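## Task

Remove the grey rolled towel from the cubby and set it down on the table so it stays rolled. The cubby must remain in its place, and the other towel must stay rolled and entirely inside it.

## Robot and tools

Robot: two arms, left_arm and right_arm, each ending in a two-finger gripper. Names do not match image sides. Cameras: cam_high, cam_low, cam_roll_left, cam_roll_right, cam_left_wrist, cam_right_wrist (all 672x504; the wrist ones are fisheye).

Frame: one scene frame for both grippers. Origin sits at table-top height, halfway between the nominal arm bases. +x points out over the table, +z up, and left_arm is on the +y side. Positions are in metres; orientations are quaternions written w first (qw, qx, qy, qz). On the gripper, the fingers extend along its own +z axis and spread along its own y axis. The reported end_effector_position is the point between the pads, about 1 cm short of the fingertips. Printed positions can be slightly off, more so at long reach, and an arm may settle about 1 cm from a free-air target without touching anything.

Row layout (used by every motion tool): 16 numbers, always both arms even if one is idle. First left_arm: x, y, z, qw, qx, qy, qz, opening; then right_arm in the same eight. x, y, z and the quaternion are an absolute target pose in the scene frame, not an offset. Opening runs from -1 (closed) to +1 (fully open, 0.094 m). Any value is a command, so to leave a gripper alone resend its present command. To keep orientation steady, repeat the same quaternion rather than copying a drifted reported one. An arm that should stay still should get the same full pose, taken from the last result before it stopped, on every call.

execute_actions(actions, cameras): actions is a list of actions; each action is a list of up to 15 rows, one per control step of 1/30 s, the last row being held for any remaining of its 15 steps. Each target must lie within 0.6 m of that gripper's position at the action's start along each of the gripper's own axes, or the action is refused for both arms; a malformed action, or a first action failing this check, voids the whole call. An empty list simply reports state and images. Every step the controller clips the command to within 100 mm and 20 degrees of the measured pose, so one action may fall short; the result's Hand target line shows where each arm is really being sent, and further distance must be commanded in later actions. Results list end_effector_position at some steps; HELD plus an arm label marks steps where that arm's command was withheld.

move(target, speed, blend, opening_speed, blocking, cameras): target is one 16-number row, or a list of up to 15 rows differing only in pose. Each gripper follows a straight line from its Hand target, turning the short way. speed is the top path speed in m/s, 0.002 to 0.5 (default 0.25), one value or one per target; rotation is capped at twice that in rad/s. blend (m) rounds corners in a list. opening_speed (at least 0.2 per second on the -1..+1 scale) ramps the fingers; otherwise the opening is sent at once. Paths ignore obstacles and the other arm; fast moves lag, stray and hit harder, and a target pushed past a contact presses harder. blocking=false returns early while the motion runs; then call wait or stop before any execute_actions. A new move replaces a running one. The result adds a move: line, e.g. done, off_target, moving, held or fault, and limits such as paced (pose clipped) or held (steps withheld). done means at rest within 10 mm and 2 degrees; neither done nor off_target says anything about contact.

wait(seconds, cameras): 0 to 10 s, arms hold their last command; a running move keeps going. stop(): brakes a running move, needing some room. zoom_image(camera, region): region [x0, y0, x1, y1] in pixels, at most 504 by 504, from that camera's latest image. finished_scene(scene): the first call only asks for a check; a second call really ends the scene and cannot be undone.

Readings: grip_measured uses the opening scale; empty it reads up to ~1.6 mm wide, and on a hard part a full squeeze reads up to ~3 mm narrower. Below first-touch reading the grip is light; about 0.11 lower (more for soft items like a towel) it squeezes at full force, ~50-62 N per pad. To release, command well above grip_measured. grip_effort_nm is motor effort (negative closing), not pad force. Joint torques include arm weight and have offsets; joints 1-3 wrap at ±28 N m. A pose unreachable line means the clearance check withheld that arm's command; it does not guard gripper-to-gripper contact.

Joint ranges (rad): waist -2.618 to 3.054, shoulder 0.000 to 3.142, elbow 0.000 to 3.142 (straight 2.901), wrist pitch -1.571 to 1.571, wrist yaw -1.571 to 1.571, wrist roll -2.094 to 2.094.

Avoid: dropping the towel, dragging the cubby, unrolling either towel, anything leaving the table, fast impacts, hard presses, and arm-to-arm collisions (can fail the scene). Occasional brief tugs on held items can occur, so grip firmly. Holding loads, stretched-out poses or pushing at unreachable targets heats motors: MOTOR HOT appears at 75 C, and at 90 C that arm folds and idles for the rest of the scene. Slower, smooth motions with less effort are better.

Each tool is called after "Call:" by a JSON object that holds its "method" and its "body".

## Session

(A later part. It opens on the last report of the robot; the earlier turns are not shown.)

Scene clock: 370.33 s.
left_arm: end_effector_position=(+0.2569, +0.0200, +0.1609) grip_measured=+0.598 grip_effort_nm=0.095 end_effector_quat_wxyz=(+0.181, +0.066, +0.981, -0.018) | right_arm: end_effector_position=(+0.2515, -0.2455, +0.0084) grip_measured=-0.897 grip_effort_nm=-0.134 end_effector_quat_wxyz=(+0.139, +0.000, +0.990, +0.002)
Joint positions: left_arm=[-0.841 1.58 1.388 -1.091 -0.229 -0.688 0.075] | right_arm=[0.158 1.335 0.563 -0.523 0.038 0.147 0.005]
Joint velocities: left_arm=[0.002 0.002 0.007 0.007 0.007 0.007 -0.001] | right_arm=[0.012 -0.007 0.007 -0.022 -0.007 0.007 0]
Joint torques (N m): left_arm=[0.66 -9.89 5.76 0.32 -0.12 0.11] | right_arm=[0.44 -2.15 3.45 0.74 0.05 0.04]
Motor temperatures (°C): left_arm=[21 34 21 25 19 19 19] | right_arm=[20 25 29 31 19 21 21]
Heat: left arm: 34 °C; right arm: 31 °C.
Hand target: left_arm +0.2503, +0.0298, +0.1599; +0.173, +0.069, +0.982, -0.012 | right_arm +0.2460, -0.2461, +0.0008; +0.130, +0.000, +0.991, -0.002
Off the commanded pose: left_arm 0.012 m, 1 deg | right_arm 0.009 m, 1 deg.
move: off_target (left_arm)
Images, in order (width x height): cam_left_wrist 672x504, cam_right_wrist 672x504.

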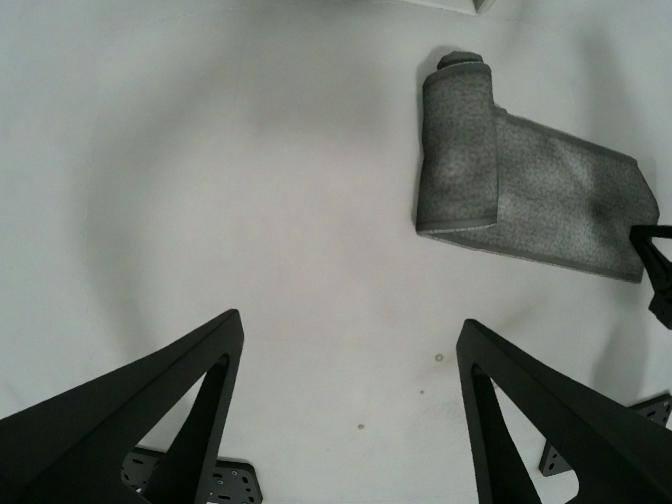

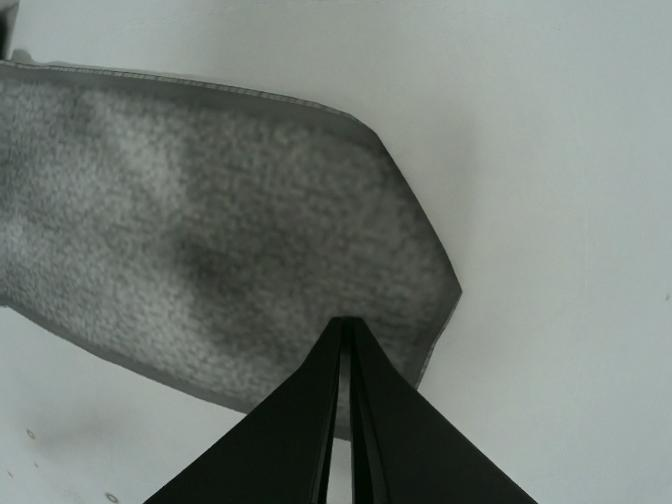

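Call:
{"method": "move", "body": {"target": [[0.33,0.09,0.15,0.3404,0.5993,0.6540,-0.3119,0.6,0.25,-0.245,-0.012,0.1305,0,0.9914,0,-0.9],[0.345,0.05,0.05,0.3404,0.5993,0.6540,-0.3119,0.6,0.25,-0.245,-0.012,0.1305,0,0.9914,0,-0.9]], "speed": 0.2}}

Scene clock: 377.33 s.
left_arm: end_effector_position=(+0.3530, +0.0526, +0.0629) grip_measured=+0.598 grip_effort_nm=0.100 end_effector_quat_wxyz=(+0.357, +0.606, +0.645, -0.298) | right_arm: end_effector_position=(+0.2676, -0.2432, +0.0066) grip_measured=-0.898 grip_effort_nm=-0.129 end_effector_quat_wxyz=(+0.165, +0.000, +0.986, +0.005)
Joint positions: left_arm=[-0.147 1.892 1.063 -0.358 0.912 1.155 0.075] | right_arm=[0.158 1.367 0.559 -0.433 0.039 0.147 0.005]
Joint velocities: left_arm=[0.017 0.002 0.002 -0.022 -0.007 0.022 0] | right_arm=[0.002 -0.002 -0.007 -0.022 0.081 -0.022 0]
Joint torques (N m): left_arm=[-0.54 -8.72 5.12 0.67 0.49 -0.12] | right_arm=[0.31 -1.25 2.29 0.62 0.01 0.03]
Motor temperatures (°C): left_arm=[21 33 21 25 19 19 19] | right_arm=[20 25 29 30 19 21 21]
Heat: left arm: 33 °C; right arm: 30 °C.
Hand target: left_arm +0.3452, +0.0514, +0.0528; +0.344, +0.601, +0.652, -0.309 | right_arm +0.2489, -0.2453, -0.0102; +0.131, +0.000, +0.991, +0.000
Off the commanded pose: left_arm 0.015 m, 3 deg | right_arm 0.026 m, 4 deg.
move: off_target (left_arm, right_arm)

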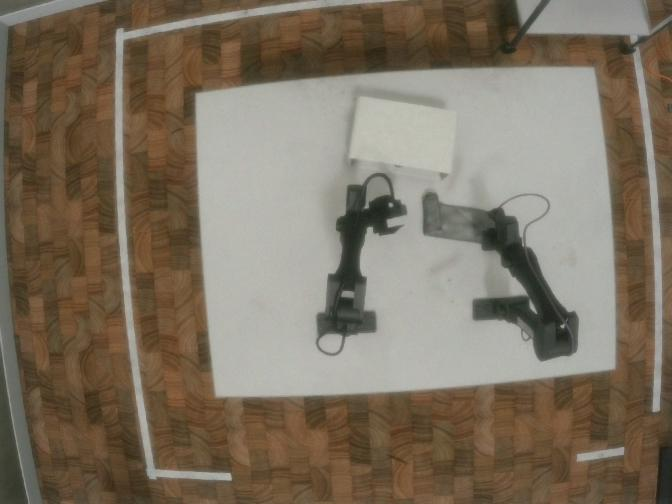

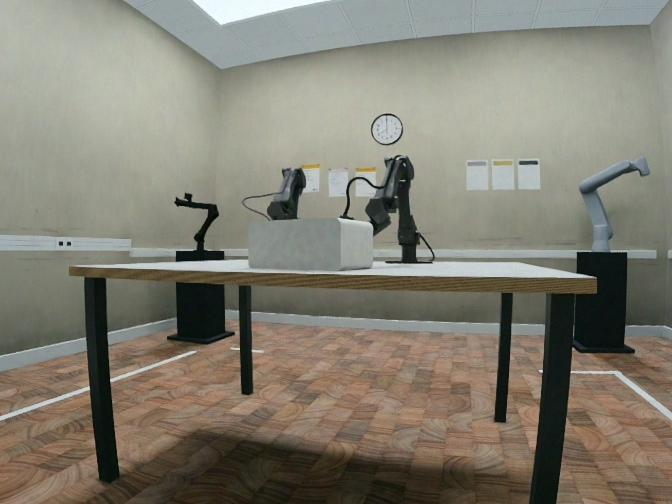

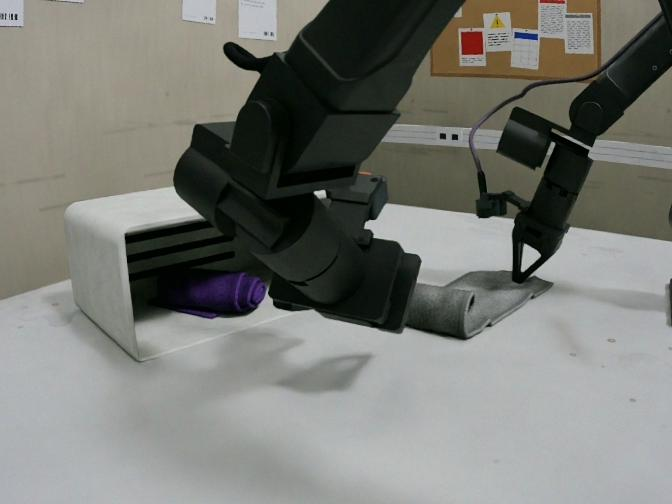

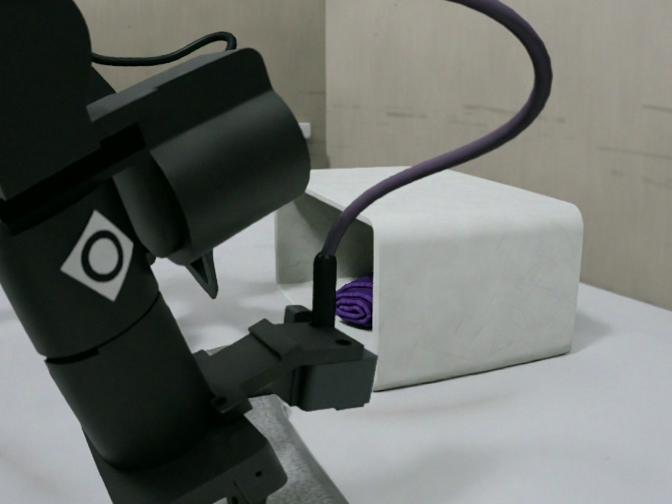

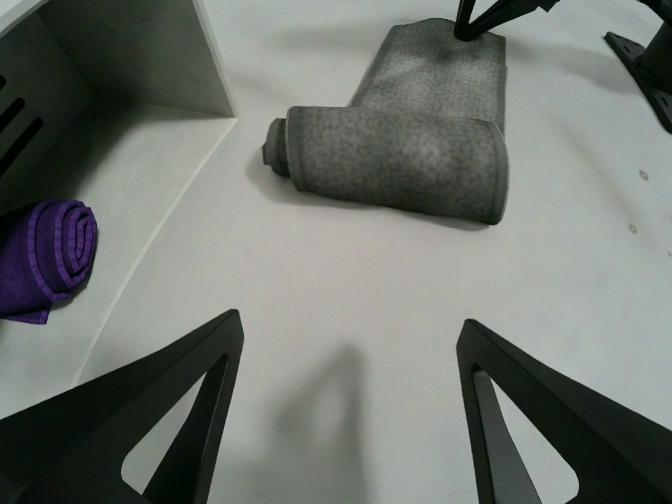

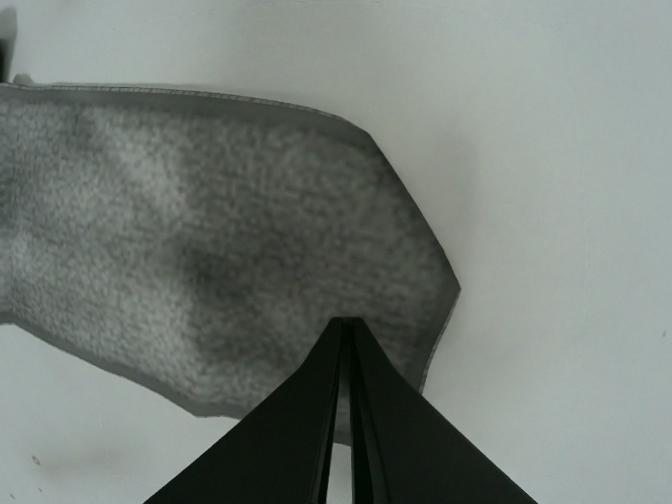

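Call:
{"method": "move", "body": {"target": [[0.322,0.03,0.012,0.3404,0.5993,0.6540,-0.3119,0.6,0.25,-0.245,-0.012,0.1305,0,0.9914,0,-0.9],[0.322,-0.04,0.008,0.3404,0.5993,0.6540,-0.3119,0.6,0.25,-0.245,-0.012,0.1305,0,0.9914,0,-0.9]], "speed": [0.12,0.06], "cameras": ["cam_right_wrist","cam_left_wrist","cam_roll_left"]}}

Scene clock: 380.30 s.
left_arm: end_effector_position=(+0.3182, -0.0370, +0.0185) grip_measured=+0.598 grip_effort_nm=0.095 end_effector_quat_wxyz=(+0.351, +0.603, +0.644, -0.314) | right_arm: end_effector_position=(+0.2676, -0.2432, +0.0066) grip_measured=-0.898 grip_effort_nm=-0.134 end_effector_quat_wxyz=(+0.165, +0.000, +0.986, +0.005)
Joint positions: left_arm=[-0.423 1.979 0.903 0.149 0.802 0.787 0.075] | right_arm=[0.158 1.367 0.559 -0.433 0.039 0.147 0.005]
Joint velocities: left_arm=[0.017 -0.002 -0.022 0.037 0.022 0.022 0.001] | right_arm=[0.012 0.002 0.007 -0.022 0.037 -0.037 0]
Joint torques (N m): left_arm=[-0.83 -7.24 8.4 0.95 0.15 -0.1] | right_arm=[0.24 -1.32 2.37 0.6 -0.01 0.02]
Motor temperatures (°C): left_arm=[21 32 21 26 19 19 19] | right_arm=[20 25 29 30 19 21 21]
Heat: left arm: 32 °C; right arm: 30 °C.
Hand target: left_arm +0.3200, -0.0393, +0.0082; +0.339, +0.600, +0.654, -0.313 | right_arm +0.2489, -0.2453, -0.0099; +0.130, +0.000, +0.991, +0.000
Off the commanded pose: left_arm 0.012 m, 2 deg | right_arm 0.026 m, 4 deg.
move: off_target (left_arm, right_arm)
Images, in order (width x height): cam_roll_left 672x504, cam_left_wrist 672x504, cam_right_wrist 672x504.

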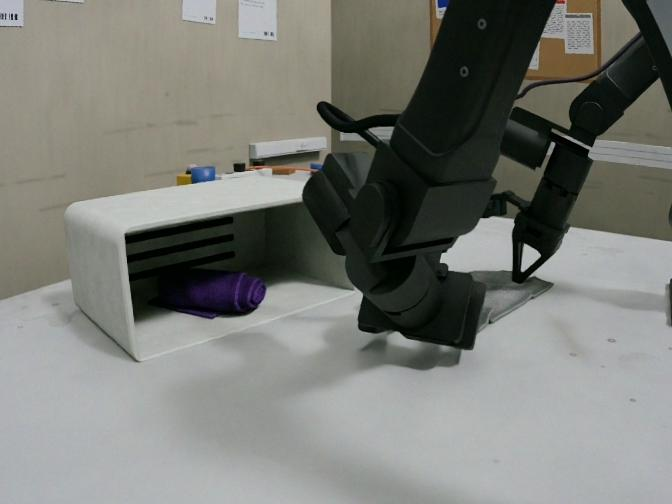

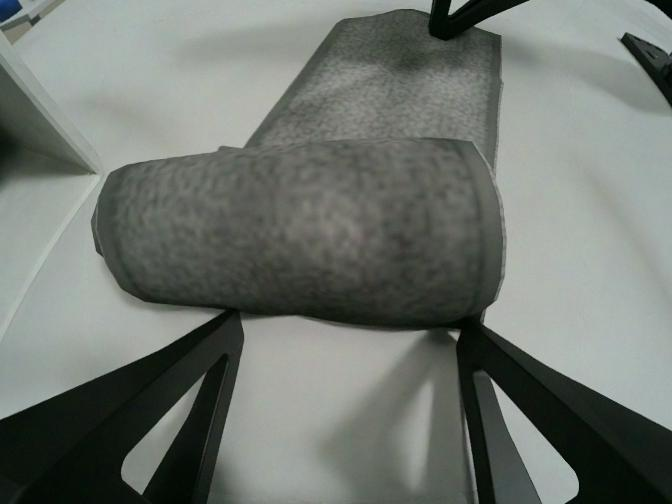

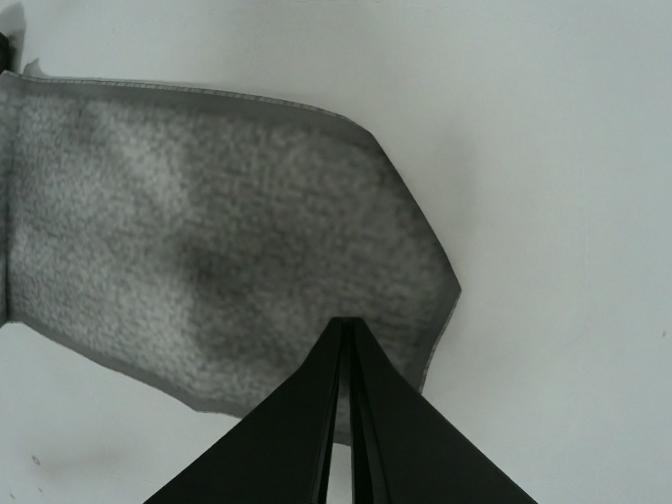

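Call:
{"method": "move", "body": {"target": [[0.322,-0.095,0.008,0.3404,0.5993,0.6540,-0.3119,0.6,0.25,-0.245,-0.012,0.1305,0,0.9914,0,-0.9]], "speed": [0.06], "cameras": ["cam_right_wrist","cam_left_wrist","cam_roll_left"]}}

Scene clock: 382.30 s.
left_arm: end_effector_position=(+0.3196, -0.0922, +0.0195) grip_measured=+0.598 grip_effort_nm=0.100 end_effector_quat_wxyz=(+0.352, +0.602, +0.644, -0.314) | right_arm: end_effector_position=(+0.2676, -0.2432, +0.0066) grip_measured=-0.898 grip_effort_nm=-0.134 end_effector_quat_wxyz=(+0.165, +0.000, +0.986, +0.005)
Joint positions: left_arm=[-0.559 2.052 1.002 0.224 0.715 0.64 0.075] | right_arm=[0.158 1.367 0.559 -0.433 0.039 0.147 0.005]
Joint velocities: left_arm=[-0.007 -0.017 -0.007 -0.051 0.007 0.095 -0.001] | right_arm=[-0.007 -0.012 0.007 -0.051 0.037 0.037 0.001]
Joint torques (N m): left_arm=[-0.7 -8.16 8.7 1.12 0.11 -0.08] | right_arm=[0.24 -1.32 2.37 0.6 -0.01 0.02]
Motor temperatures (°C): left_arm=[21 32 21 26 19 19 19] | right_arm=[20 25 28 30 19 21 21]
Heat: left arm: 32 °C; right arm: 30 °C.
Hand target: left_arm +0.3211, -0.0944, +0.0079; +0.340, +0.600, +0.654, -0.312 | right_arm +0.2489, -0.2453, -0.0099; +0.130, +0.000, +0.991, +0.000
Off the commanded pose: left_arm 0.012 m, 2 deg | right_arm 0.026 m, 4 deg.
move: off_target (left_arm, right_arm)
Images, in order (width x height): cam_roll_left 672x504, cam_left_wrist 672x504, cam_right_wrist 672x504.

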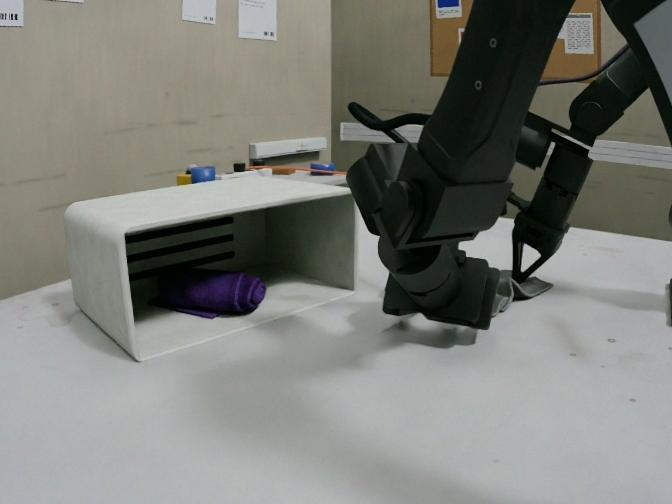

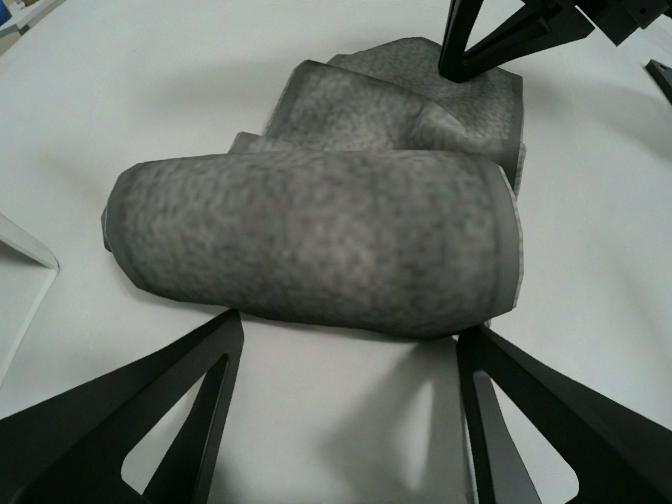

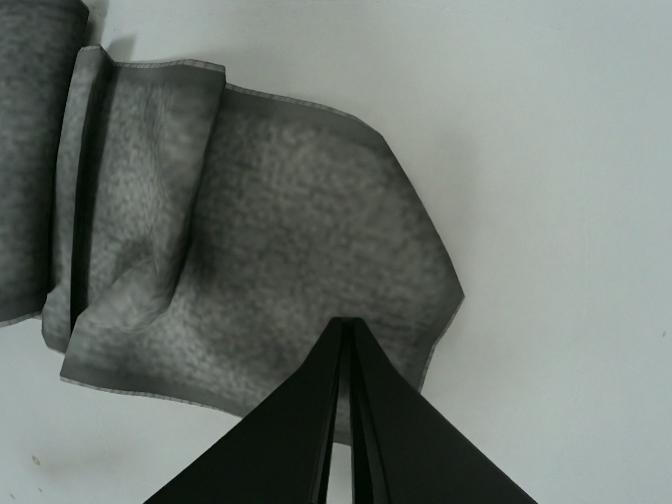

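Call:
{"method": "move", "body": {"target": [[0.322,-0.085,0.012,0.3404,0.5993,0.6540,-0.3119,0.6,0.25,-0.305,-0.012,0.1305,0,0.9914,0,-0.9]], "speed": [0.08], "cameras": ["cam_right_wrist","cam_left_wrist","cam_high"]}}

Scene clock: 387.40 s.
left_arm: end_effector_position=(+0.3216, -0.0904, +0.0195) grip_measured=+0.598 grip_effort_nm=0.090 end_effector_quat_wxyz=(+0.353, +0.600, +0.646, -0.313) | right_arm: end_effector_position=(+0.2724, -0.3002, +0.0067) grip_measured=-0.898 grip_effort_nm=-0.129 end_effector_quat_wxyz=(+0.176, -0.003, +0.984, +0.008)
Joint positions: left_arm=[-0.553 2.052 1.002 0.224 0.715 0.639 0.075] | right_arm=[-0.132 1.367 0.551 -0.406 -0.064 -0.131 0.005]
Joint velocities: left_arm=[0.002 -0.012 -0.007 0.007 -0.051 0.066 0] | right_arm=[-0.012 -0.007 0.002 0.051 0.051 -0.051 -0.001]
Joint torques (N m): left_arm=[1.02 -10.22 7.16 0.9 0.28 0.12] | right_arm=[-0.7 -1.36 2.96 0.38 0.08 -0.08]
Motor temperatures (°C): left_arm=[21 32 21 26 19 19 19] | right_arm=[20 24 28 29 19 21 21]
Heat: left arm: 32 °C; right arm: 29 °C.
Hand target: left_arm +0.3219, -0.0851, +0.0121; +0.341, +0.599, +0.654, -0.312 | right_arm +0.2496, -0.3018, -0.0100; +0.131, +0.001, +0.991, +0.007
Off the commanded pose: left_arm 0.009 m, 2 deg | right_arm 0.030 m, 5 deg.
move: off_target (right_arm)
Images, in order (width x height): cam_high 672x504, cam_left_wrist 672x504, cam_right_wrist 672x504.

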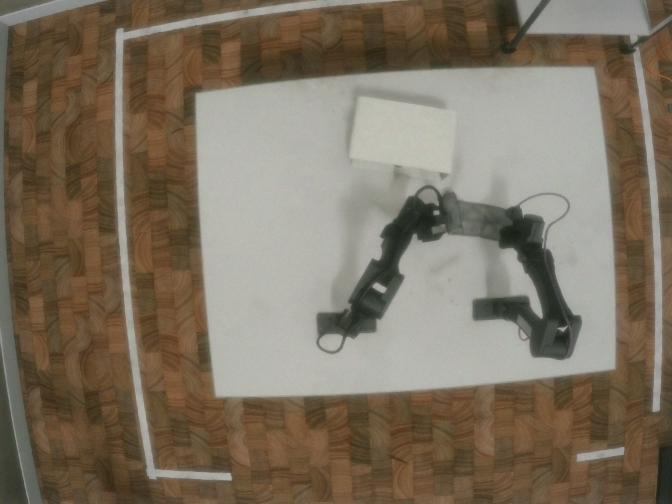

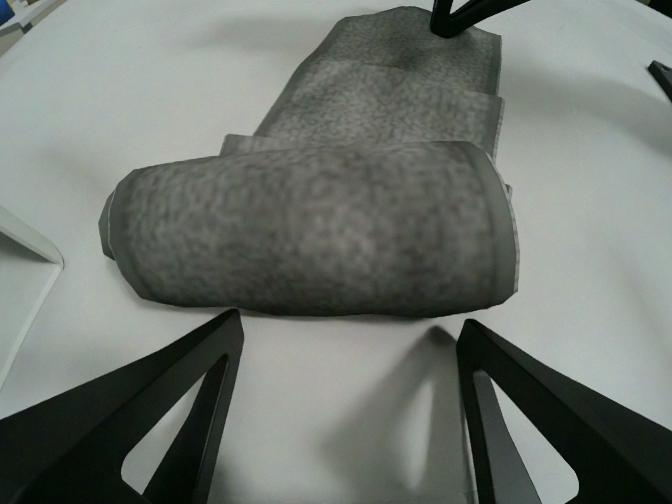

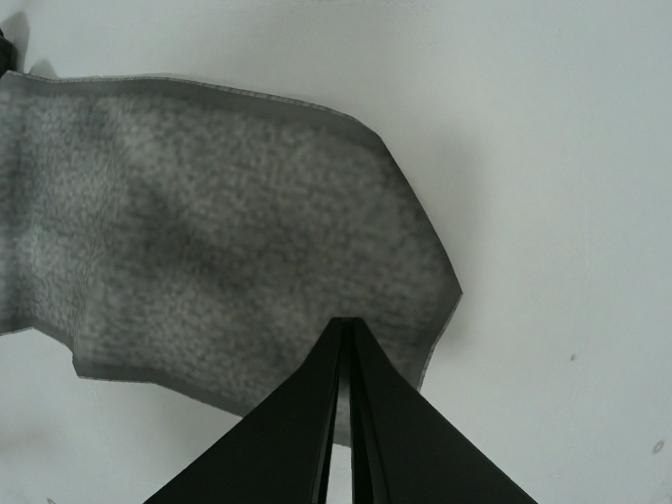

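Call:
{"method": "move", "body": {"target": [[0.322,-0.06,0.05,0.3404,0.5993,0.6540,-0.3119,0.6,0.25,-0.305,-0.012,0.1305,0,0.9914,0,-0.9],[0.322,-0.10,0.10,0.0962,0.6698,0.7310,-0.0882,0.6,0.25,-0.315,-0.012,0.1305,0,0.9914,0,-0.9],[0.322,-0.115,0.075,0.0962,0.6698,0.7310,-0.0882,0.6,0.25,-0.315,-0.012,0.1305,0,0.9914,0,-0.9]], "speed": 0.12, "cameras": ["cam_right_wrist","cam_left_wrist","cam_roll_left"]}}

Scene clock: 392.67 s.
left_arm: end_effector_position=(+0.3196, -0.1115, +0.0776) grip_measured=+0.598 grip_effort_nm=0.095 end_effector_quat_wxyz=(+0.094, +0.669, +0.731, -0.093) | right_arm: end_effector_position=(+0.2712, -0.3103, +0.0065) grip_measured=-0.898 grip_effort_nm=-0.125 end_effector_quat_wxyz=(+0.177, -0.007, +0.984, +0.007)
Joint positions: left_arm=[-0.773 2.233 1.96 -1.098 0.176 0.677 0.075] | right_arm=[-0.181 1.369 0.551 -0.406 -0.081 -0.186 0.005]
Joint velocities: left_arm=[-0.007 -0.002 -0.012 -0.022 0.022 0.051 -0.001] | right_arm=[-0.002 0.002 -0.012 0.007 -0.051 0.007 0]
Joint torques (N m): left_arm=[-0.39 -11.92 10.11 0.4 -0.01 -0.05] | right_arm=[-0.9 -0.98 3.44 0.36 0.17 -0.08]
Motor temperatures (°C): left_arm=[21 33 22 26 19 19 19] | right_arm=[20 24 28 29 19 21 21]
Heat: left arm: 33 °C; right arm: 29 °C.
Hand target: left_arm +0.3227, -0.1166, +0.0730; +0.095, +0.667, +0.733, -0.091 | right_arm +0.2493, -0.3136, -0.0098; +0.131, -0.001, +0.991, +0.002
Off the commanded pose: left_arm 0.005 m, 1 deg | right_arm 0.028 m, 6 deg.
move: off_target (right_arm)
Images, in order (width x height): cam_roll_left 672x504, cam_left_wrist 672x504, cam_right_wrist 672x504.

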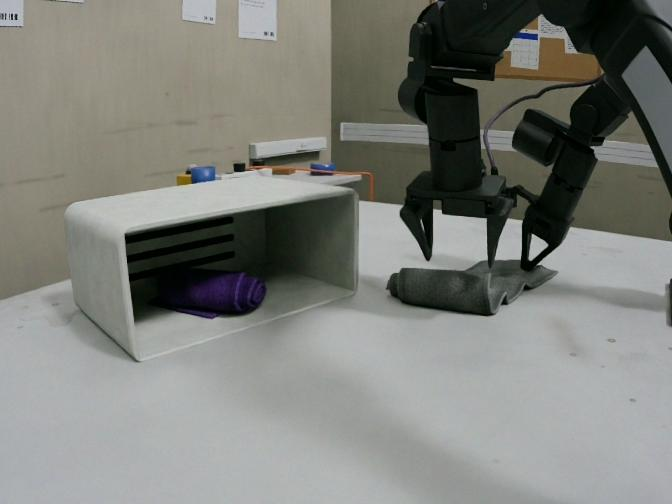

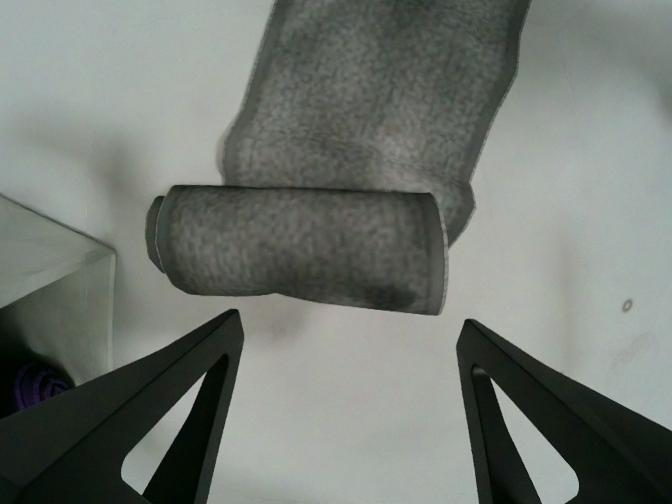

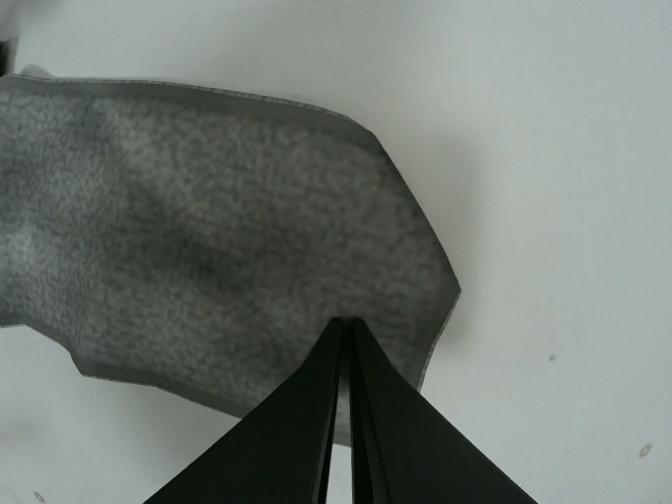

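Call:
{"method": "move", "body": {"target": [[0.343,-0.110,0.07,0.0962,0.6698,0.7310,-0.0882,0.3,0.25,-0.315,-0.012,0.1305,0,0.9914,0,-0.9],[0.343,-0.110,0.036,0.0962,0.6698,0.7310,-0.0882,0.3,0.25,-0.315,-0.012,0.1305,0,0.9914,0,-0.9]], "speed": 0.06, "cameras": ["cam_left_wrist","cam_roll_left"]}}

Scene clock: 395.23 s.
left_arm: end_effector_position=(+0.3450, -0.1140, +0.0572) grip_measured=+0.302 grip_effort_nm=-0.120 end_effector_quat_wxyz=(+0.116, +0.667, +0.731, -0.090) | right_arm: end_effector_position=(+0.2712, -0.3103, +0.0065) grip_measured=-0.898 grip_effort_nm=-0.134 end_effector_quat_wxyz=(+0.177, -0.007, +0.984, +0.007)
Joint positions: left_arm=[-0.741 2.285 1.958 -1.006 0.175 0.702 0.061] | right_arm=[-0.181 1.369 0.551 -0.406 -0.081 -0.187 0.005]
Joint velocities: left_arm=[-0.007 -0.007 0.007 0.066 -0.037 -0.037 0] | right_arm=[0.002 0.002 -0.002 -0.037 0.022 -0.007 0.001]
Joint torques (N m): left_arm=[0.25 -11.88 6.13 0.58 0.07 0.12] | right_arm=[-0.96 -0.99 3.45 0.37 0.19 -0.08]
Motor temperatures (°C): left_arm=[21 33 22 26 19 19 19] | right_arm=[20 24 28 29 19 21 21]
Heat: left arm: 33 °C; right arm: 29 °C.
Hand target: left_arm +0.3426, -0.1095, +0.0364; +0.096, +0.670, +0.731, -0.088 | right_arm +0.2492, -0.3141, -0.0098; +0.131, +0.000, +0.991, +0.001
Off the commanded pose: left_arm 0.022 m, 2 deg | right_arm 0.028 m, 6 deg.
move: off_target (left_arm, right_arm)
Images, in order (width x height): cam_roll_left 672x504, cam_left_wrist 672x504.

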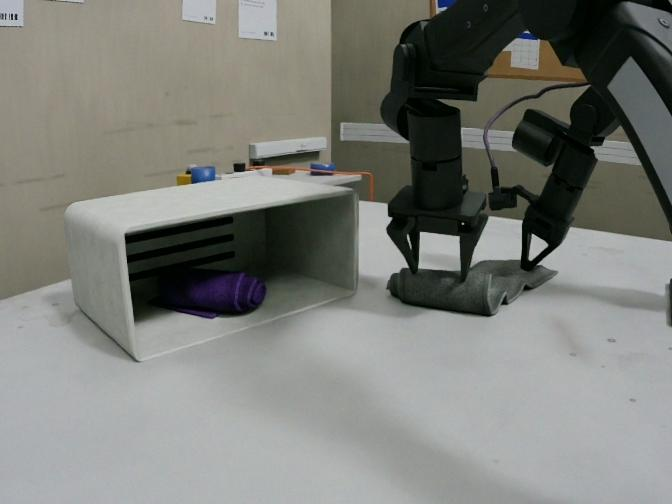

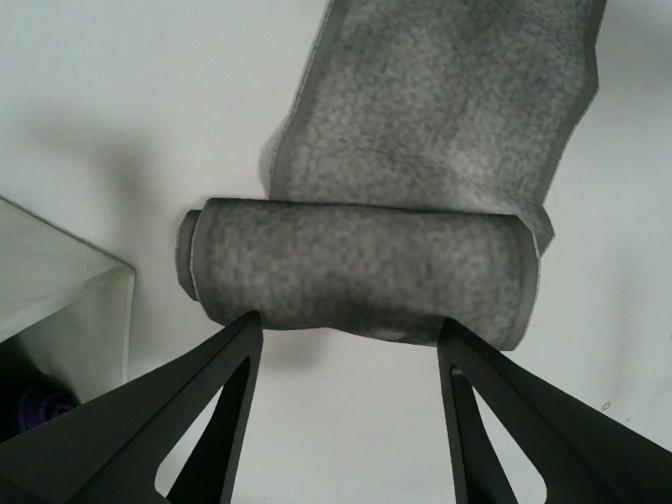

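Call:
{"method": "move", "body": {"target": [[0.343,-0.116,0.02,0.0962,0.6698,0.7310,-0.0882,0.3,0.25,-0.315,-0.012,0.1305,0,0.9914,0,-0.9]], "speed": 0.04, "cameras": ["cam_left_wrist","cam_roll_left"]}}

Scene clock: 397.07 s.
left_arm: end_effector_position=(+0.3489, -0.1177, +0.0461) grip_measured=+0.302 grip_effort_nm=-0.115 end_effector_quat_wxyz=(+0.120, +0.667, +0.730, -0.090) | right_arm: end_effector_position=(+0.2712, -0.3103, +0.0065) grip_measured=-0.898 grip_effort_nm=-0.125 end_effector_quat_wxyz=(+0.177, -0.007, +0.984, +0.007)
Joint positions: left_arm=[-0.741 2.305 1.946 -0.964 0.175 0.702 0.061] | right_arm=[-0.181 1.369 0.551 -0.406 -0.081 -0.187 0.005]
Joint velocities: left_arm=[-0.012 -0.007 0.007 0.022 0.007 -0.051 0] | right_arm=[0.002 -0.007 0.002 0.022 -0.007 0.007 0]
Joint torques (N m): left_arm=[-0.69 -11.38 5.89 0.59 0.05 0.03] | right_arm=[-0.95 -1.01 3.45 0.36 0.19 -0.08]
Motor temperatures (°C): left_arm=[21 33 22 26 19 19 19] | right_arm=[20 24 28 29 19 21 21]
Heat: left arm: 33 °C; right arm: 29 °C.
Hand target: left_arm +0.3423, -0.1151, +0.0207; +0.096, +0.670, +0.731, -0.088 | right_arm +0.2492, -0.3141, -0.0098; +0.131, +0.000, +0.991, +0.001
Off the commanded pose: left_arm 0.027 m, 3 deg | right_arm 0.028 m, 6 deg.
move: off_target (left_arm, right_arm)
Images, in order (width x height): cam_roll_left 672x504, cam_left_wrist 672x504.

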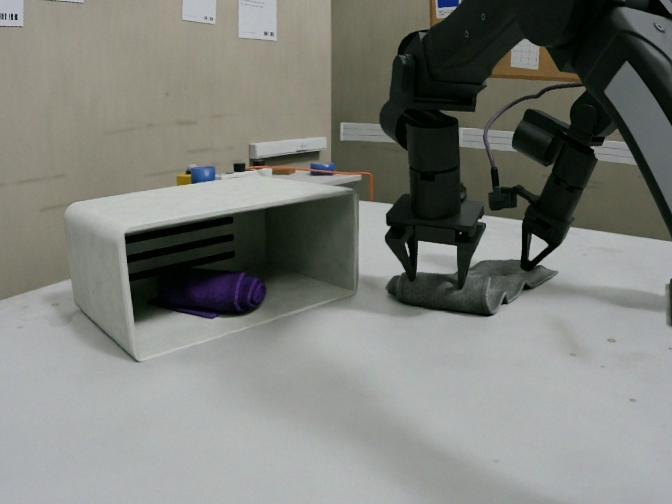

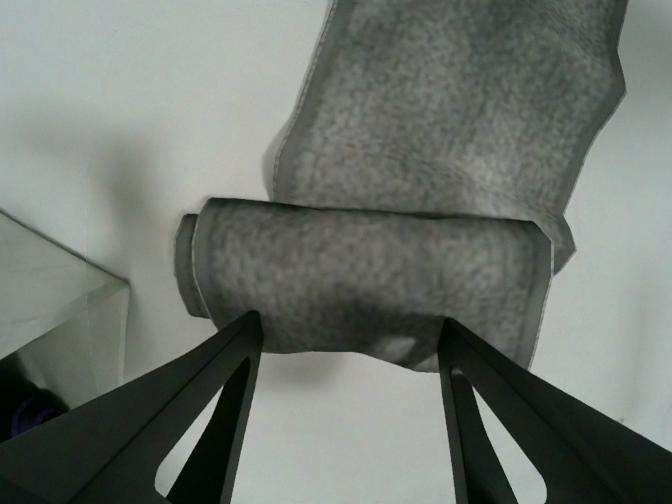

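Call:
{"method": "move", "body": {"target": [[0.340,-0.165,0.022,0.0962,0.6698,0.7310,-0.0882,0.3,0.25,-0.315,-0.012,0.1305,0,0.9914,0,-0.9]], "speed": 0.04, "cameras": ["cam_left_wrist","cam_roll_left"]}}

Scene clock: 399.10 s.
left_arm: end_effector_position=(+0.3450, -0.1660, +0.0417) grip_measured=+0.302 grip_effort_nm=-0.110 end_effector_quat_wxyz=(+0.123, +0.670, +0.726, -0.093) | right_arm: end_effector_position=(+0.2712, -0.3103, +0.0065) grip_measured=-0.898 grip_effort_nm=-0.129 end_effector_quat_wxyz=(+0.177, -0.007, +0.984, +0.007)
Joint positions: left_arm=[-0.815 2.459 2.196 -1.043 0.164 0.638 0.061] | right_arm=[-0.181 1.369 0.551 -0.406 -0.081 -0.187 0.005]
Joint velocities: left_arm=[-0.002 -0.007 -0.002 0.007 -0.022 0.022 0] | right_arm=[-0.002 0.002 0.007 -0.022 0.095 -0.066 0]
Joint torques (N m): left_arm=[-0.76 -11.89 10.29 0.21 -0.01 -0.08] | right_arm=[-0.95 -0.99 3.45 0.36 0.19 -0.08]
Motor temperatures (°C): left_arm=[21 33 22 26 19 19 19] | right_arm=[20 24 28 28 19 21 21]
Heat: left arm: 33 °C; right arm: 28 °C.
Hand target: left_arm +0.3391, -0.1645, +0.0223; +0.097, +0.670, +0.731, -0.088 | right_arm +0.2492, -0.3141, -0.0098; +0.131, +0.000, +0.991, +0.001
Off the commanded pose: left_arm 0.020 m, 3 deg | right_arm 0.028 m, 6 deg.
move: off_target (left_arm, right_arm)
Images, in order (width x height): cam_roll_left 672x504, cam_left_wrist 672x504.

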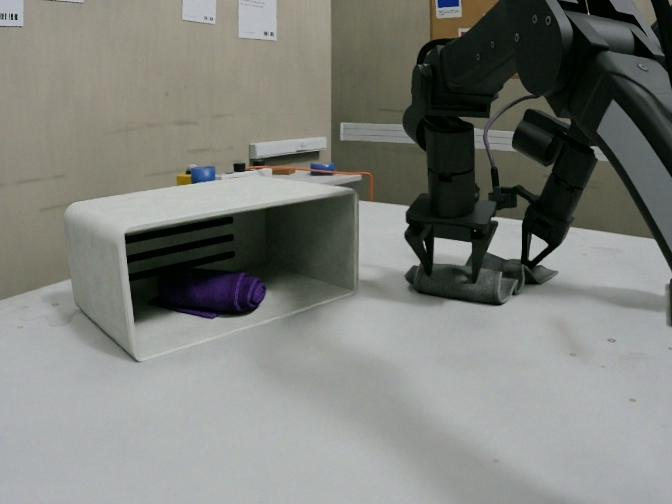

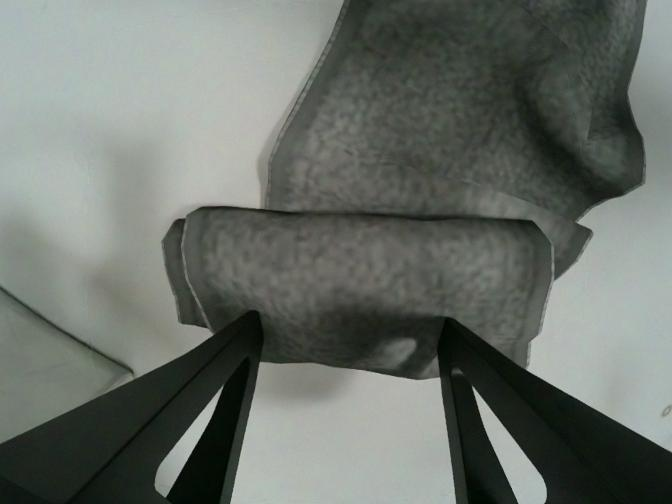

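Call:
{"method": "move", "body": {"target": [[0.340,-0.165,0.022,0.0962,0.6698,0.7310,-0.0882,0.3,0.272,-0.312,0.06,0.1305,0,0.9914,0,0.1],[0.340,-0.165,0.022,0.0962,0.6698,0.7310,-0.0882,0.3,0.275,-0.338,0.05,0.1305,0,0.9914,0,0.1]], "speed": 0.1, "cameras": ["cam_right_wrist","cam_high","cam_left_wrist"]}}

Scene clock: 403.33 s.
left_arm: end_effector_position=(+0.3450, -0.1660, +0.0417) grip_measured=+0.302 grip_effort_nm=-0.110 end_effector_quat_wxyz=(+0.123, +0.670, +0.726, -0.093) | right_arm: end_effector_position=(+0.2668, -0.3356, +0.0436) grip_measured=+0.097 grip_effort_nm=0.134 end_effector_quat_wxyz=(+0.120, +0.002, +0.993, +0.001)
Joint positions: left_arm=[-0.815 2.459 2.196 -1.043 0.164 0.638 0.061] | right_arm=[-0.269 1.388 0.77 -0.722 -0.066 -0.262 0.052]
Joint velocities: left_arm=[-0.002 -0.012 -0.007 -0.022 -0.037 -0.022 0] | right_arm=[0.002 -0.002 0.022 -0.11 -0.037 0.022 0]
Joint torques (N m): left_arm=[-0.77 -11.82 10.41 0.17 -0.01 -0.08] | right_arm=[-0.27 -3.04 7.86 0.56 -0.14 -0.07]
Motor temperatures (°C): left_arm=[21 34 22 25 19 19 19] | right_arm=[20 24 28 28 19 21 21]
Heat: left arm: 34 °C; right arm: 28 °C.
Hand target: left_arm +0.3396, -0.1645, +0.0223; +0.097, +0.669, +0.731, -0.088 | right_arm +0.2763, -0.3376, +0.0502; +0.131, +0.000, +0.991, +0.002
Off the commanded pose: left_arm 0.020 m, 3 deg | right_arm 0.011 m, 1 deg.
move: off_target (left_arm, right_arm)
Images, in order (width x height): cam_high 672x504, cam_left_wrist 672x504, cam_right_wrist 672x504.

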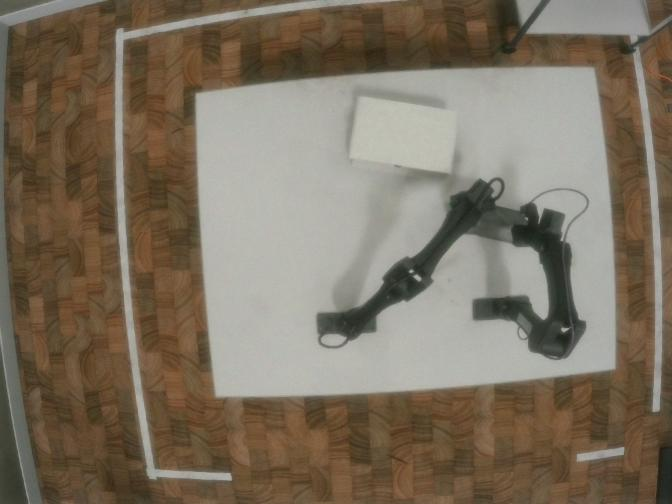

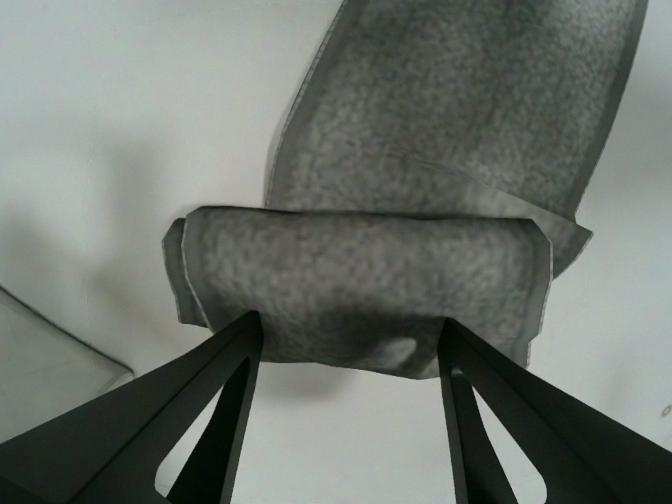

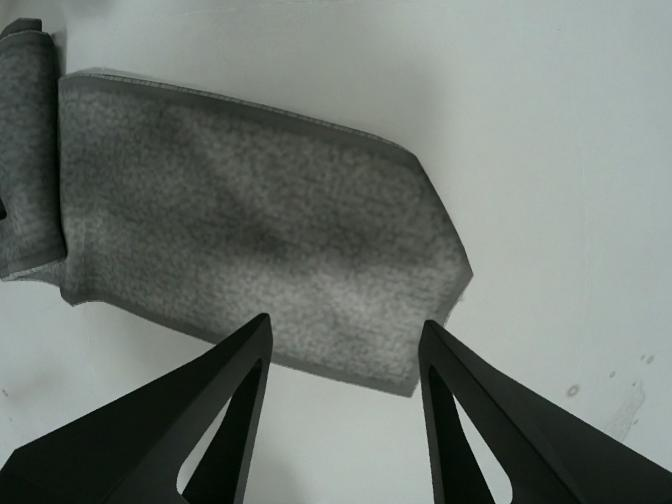

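Call:
{"method": "move", "body": {"target": [[0.340,-0.165,0.022,0.0962,0.6698,0.7310,-0.0882,0.3,0.275,-0.375,0.04,0.1305,0,0.9914,0,0.1],[0.340,-0.165,0.022,0.0962,0.6698,0.7310,-0.0882,0.3,0.273,-0.375,0.004,0.1305,0,0.9914,0,0.1]], "speed": 0.08, "cameras": ["cam_right_wrist"]}}

Scene clock: 405.63 s.
left_arm: end_effector_position=(+0.3450, -0.1659, +0.0417) grip_measured=+0.302 grip_effort_nm=-0.110 end_effector_quat_wxyz=(+0.123, +0.670, +0.726, -0.093) | right_arm: end_effector_position=(+0.2747, -0.3742, +0.0100) grip_measured=+0.097 grip_effort_nm=0.134 end_effector_quat_wxyz=(+0.134, +0.000, +0.991, -0.003)
Joint positions: left_arm=[-0.815 2.459 2.196 -1.044 0.164 0.638 0.061] | right_arm=[-0.416 1.516 0.724 -0.529 -0.103 -0.409 0.052]
Joint velocities: left_arm=[-0.017 -0.007 0.012 -0.007 0.022 -0.037 0] | right_arm=[-0.007 -0.007 0.002 -0.022 -0.051 -0.007 0]
Joint torques (N m): left_arm=[-0.77 -11.81 10.41 0.18 -0.01 -0.07] | right_arm=[-0.5 -3.7 3.93 0.71 -0.17 -0.07]
Motor temperatures (°C): left_arm=[21 34 22 25 19 19 19] | right_arm=[20 24 28 28 19 21 21]
Heat: left arm: 34 °C; right arm: 28 °C.
Hand target: left_arm +0.3396, -0.1644, +0.0223; +0.097, +0.669, +0.731, -0.088 | right_arm +0.2723, -0.3733, +0.0043; +0.132, +0.001, +0.991, +0.002
Off the commanded pose: left_arm 0.020 m, 3 deg | right_arm 0.006 m, 1 deg.
move: off_target (left_arm)
Images, in order (width x height): cam_right_wrist 672x504.

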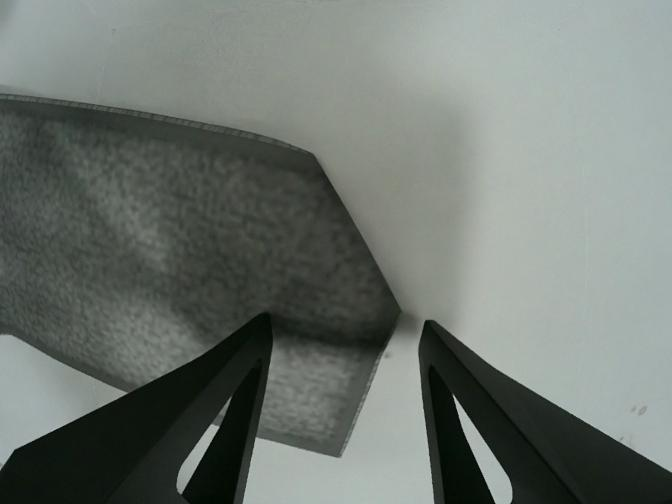

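Call:
{"method": "move", "body": {"target": [[0.340,-0.165,0.022,0.0962,0.6698,0.7310,-0.0882,0.3,0.273,-0.375,0.003,0.1305,0,0.9914,0,-0.98]], "opening_speed": 0.8, "cameras": ["cam_right_wrist"]}}

Scene clock: 407.77 s.
left_arm: end_effector_position=(+0.3450, -0.1659, +0.0417) grip_measured=+0.302 grip_effort_nm=-0.110 end_effector_quat_wxyz=(+0.123, +0.670, +0.726, -0.093) | right_arm: end_effector_position=(+0.2755, -0.3754, +0.0103) grip_measured=-0.976 grip_effort_nm=-0.212 end_effector_quat_wxyz=(+0.136, +0.000, +0.991, -0.005)
Joint positions: left_arm=[-0.815 2.459 2.196 -1.044 0.164 0.638 0.061] | right_arm=[-0.419 1.516 0.724 -0.525 -0.103 -0.412 0.001]
Joint velocities: left_arm=[0.002 0.007 -0.007 -0.022 -0.022 0.022 -0.001] | right_arm=[-0.007 -0.002 -0.007 0.022 -0.007 -0.022 0]
Joint torques (N m): left_arm=[-0.77 -11.82 10.41 0.18 -0.01 -0.07] | right_arm=[-0.42 -3.23 4.07 0.73 -0.13 -0.06]
Motor temperatures (°C): left_arm=[21 34 22 25 19 19 19] | right_arm=[20 24 28 28 19 21 21]
Heat: left arm: 34 °C; right arm: 28 °C.
Hand target: left_arm +0.3396, -0.1644, +0.0223; +0.097, +0.669, +0.731, -0.088 | right_arm +0.2727, -0.3747, +0.0034; +0.131, +0.000, +0.991, +0.000
Off the commanded pose: left_arm 0.020 m, 3 deg | right_arm 0.008 m, 1 deg.
move: off_target (left_arm)
Images, in order (width x height): cam_right_wrist 672x504.

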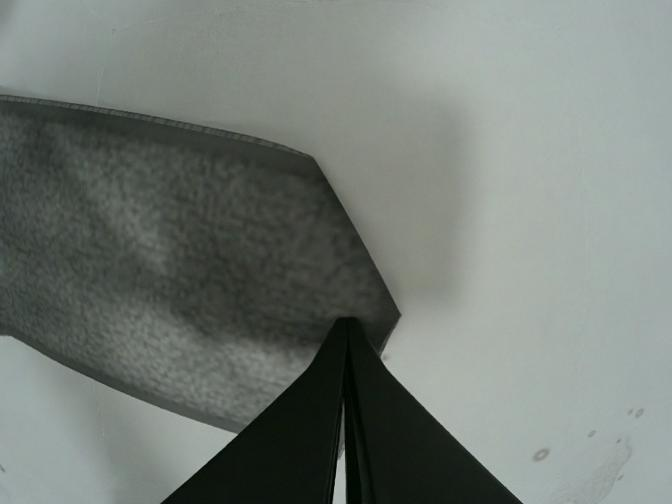

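Call:
{"method": "move", "body": {"target": [[0.340,-0.165,0.022,0.0962,0.6698,0.7310,-0.0882,0.3,0.273,-0.375,0.04,0.1305,0,0.9914,0,-0.98]], "speed": 0.08, "cameras": ["cam_right_wrist"]}}

Scene clock: 409.43 s.
left_arm: end_effector_position=(+0.3450, -0.1659, +0.0417) grip_measured=+0.302 grip_effort_nm=-0.110 end_effector_quat_wxyz=(+0.123, +0.670, +0.726, -0.093) | right_arm: end_effector_position=(+0.2653, -0.3708, +0.0255) grip_measured=-0.976 grip_effort_nm=-0.212 end_effector_quat_wxyz=(+0.111, +0.001, +0.994, +0.007)
Joint positions: left_arm=[-0.815 2.459 2.196 -1.044 0.164 0.638 0.061] | right_arm=[-0.419 1.486 0.779 -0.667 -0.103 -0.412 0.001]
Joint velocities: left_arm=[0.007 -0.017 -0.007 -0.037 0.007 0.007 0] | right_arm=[0.007 -0.002 -0.002 0.007 -0.051 -0.007 0]
Joint torques (N m): left_arm=[-0.76 -11.82 10.41 0.18 -0.01 -0.08] | right_arm=[-0.44 -6.68 7.57 0.37 -0.13 -0.06]
Motor temperatures (°C): left_arm=[21 34 22 25 19 19 19] | right_arm=[20 24 28 28 19 21 21]
Heat: left arm: 34 °C; right arm: 28 °C.
Hand target: left_arm +0.3396, -0.1644, +0.0223; +0.097, +0.669, +0.731, -0.088 | right_arm +0.2738, -0.3753, +0.0397; +0.131, +0.000, +0.991, +0.000
Off the commanded pose: left_arm 0.020 m, 3 deg | right_arm 0.017 m, 2 deg.
move: off_target (left_arm, right_arm)
Images, in order (width x height): cam_right_wrist 672x504.

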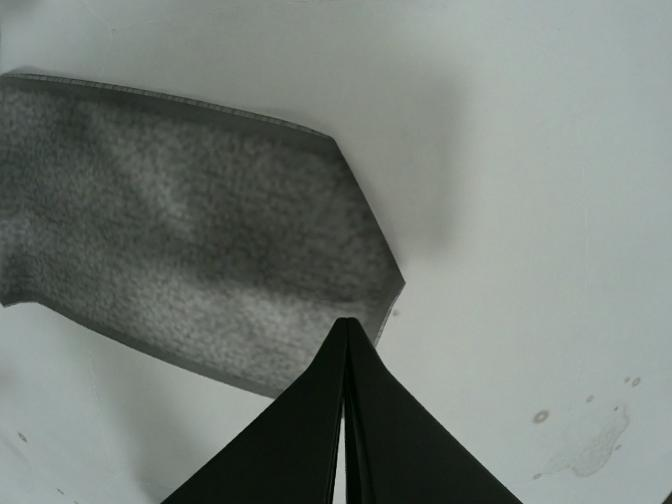

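Call:
{"method": "move", "body": {"target": [[0.340,-0.165,0.022,0.0962,0.6698,0.7310,-0.0882,0.3,0.276,-0.366,0.03,0.1305,0,0.9914,0,-0.2],[0.340,-0.165,0.022,0.0962,0.6698,0.7310,-0.0882,0.3,0.272,-0.366,-0.022,0.1305,0,0.9914,0,-0.2]], "speed": 0.06, "cameras": ["cam_right_wrist"]}}

Call:
{"method": "move", "body": {"target": [[0.340,-0.165,0.022,0.0962,0.6698,0.7310,-0.0882,0.3,0.272,-0.366,-0.022,0.1305,0,0.9914,0,-0.98]], "opening_speed": 0.8, "cameras": ["cam_right_wrist"]}}

Scene clock: 411.70 s.
left_arm: end_effector_position=(+0.3450, -0.1659, +0.0417) grip_measured=+0.302 grip_effort_nm=-0.110 end_effector_quat_wxyz=(+0.123, +0.670, +0.726, -0.093) | right_arm: end_effector_position=(+0.2950, -0.3707, +0.0058) grip_measured=-0.203 grip_effort_nm=0.134 end_effector_quat_wxyz=(+0.182, -0.006, +0.983, -0.009)
Joint positions: left_arm=[-0.815 2.459 2.196 -1.044 0.164 0.638 0.061] | right_arm=[-0.39 1.526 0.678 -0.377 -0.123 -0.387 0.037]
Joint velocities: left_arm=[-0.002 -0.012 -0.017 0.037 -0.007 -0.007 0.001] | right_arm=[-0.007 0.007 -0.007 -0.037 0.007 -0.007 0.001]
Joint torques (N m): left_arm=[-0.76 -11.82 10.41 0.18 -0.01 -0.08] | right_arm=[-0.02 -1.14 1.83 0.56 0.14 0]
Motor temperatures (°C): left_arm=[21 34 22 25 19 19 19] | right_arm=[20 24 29 28 19 21 21]
Heat: left arm: 34 °C; right arm: 29 °C.
Hand target: left_arm +0.3396, -0.1644, +0.0223; +0.097, +0.669, +0.731, -0.088 | right_arm +0.2695, -0.3649, -0.0191; +0.130, -0.001, +0.992, -0.001
Off the commanded pose: left_arm 0.020 m, 3 deg | right_arm 0.036 m, 6 deg.
move: off_target (left_arm, right_arm)
Images, in order (width x height): cam_right_wrist 672x504.

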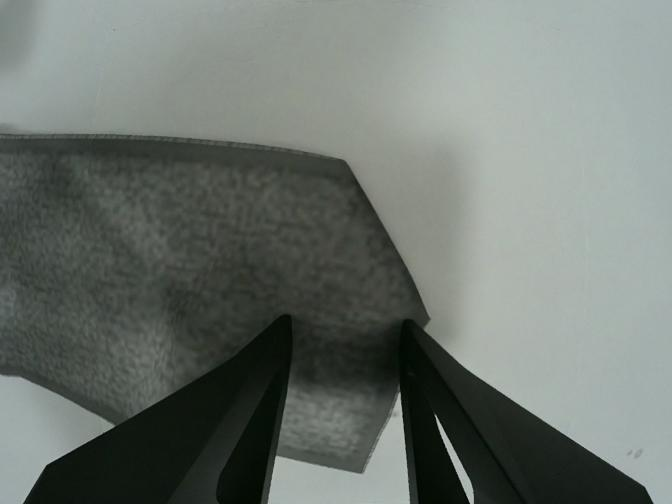

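Scene clock: 412.93 s.
left_arm: end_effector_position=(+0.3447, -0.1657, +0.0401) grip_measured=+0.302 grip_effort_nm=-0.110 end_effector_quat_wxyz=(+0.121, +0.670, +0.727, -0.093) | right_arm: end_effector_position=(+0.3008, -0.3718, +0.0063) grip_measured=-0.905 grip_effort_nm=-0.984 end_effector_quat_wxyz=(+0.193, -0.008, +0.981, -0.011)
Joint positions: left_arm=[-0.815 2.462 2.196 -1.044 0.164 0.638 0.061] | right_arm=[-0.39 1.534 0.678 -0.348 -0.13 -0.387 0.004]
Joint velocities: left_arm=[-0.012 -0.017 -0.007 -0.007 -0.081 0.007 0] | right_arm=[0.007 -0.022 -0.012 -0.051 0.007 -0.051 -0.001]
Joint torques (N m): left_arm=[-0.73 -12.04 10.5 0.18 -0.01 -0.07] | right_arm=[-0.12 -1.68 2.3 0.3 0.16 -0.02]
Motor temperatures (°C): left_arm=[21 34 22 25 19 19 19] | right_arm=[20 24 28 28 19 21 21]
Heat: left arm: 34 °C; right arm: 28 °C.
Hand target: left_arm +0.3396, -0.1645, +0.0221; +0.097, +0.670, +0.731, -0.088 | right_arm +0.2709, -0.3651, -0.0182; +0.131, -0.001, +0.991, +0.001
Off the commanded pose: left_arm 0.019 m, 3 deg | right_arm 0.041 m, 7 deg.
move: off_target (left_arm, right_arm)
Images, in order (width x height): cam_right_wrist 672x504.

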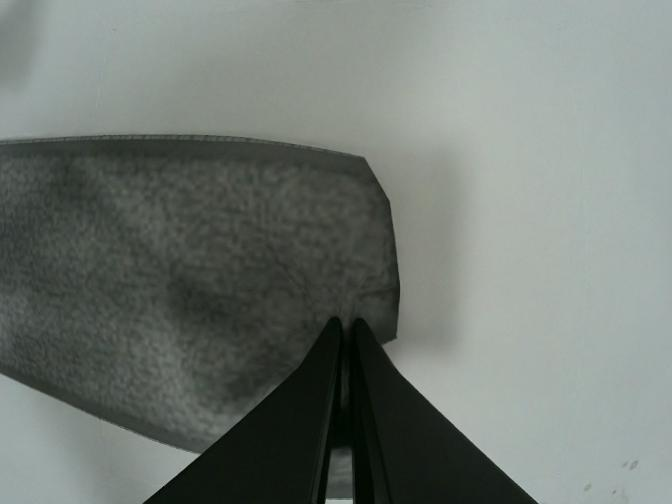

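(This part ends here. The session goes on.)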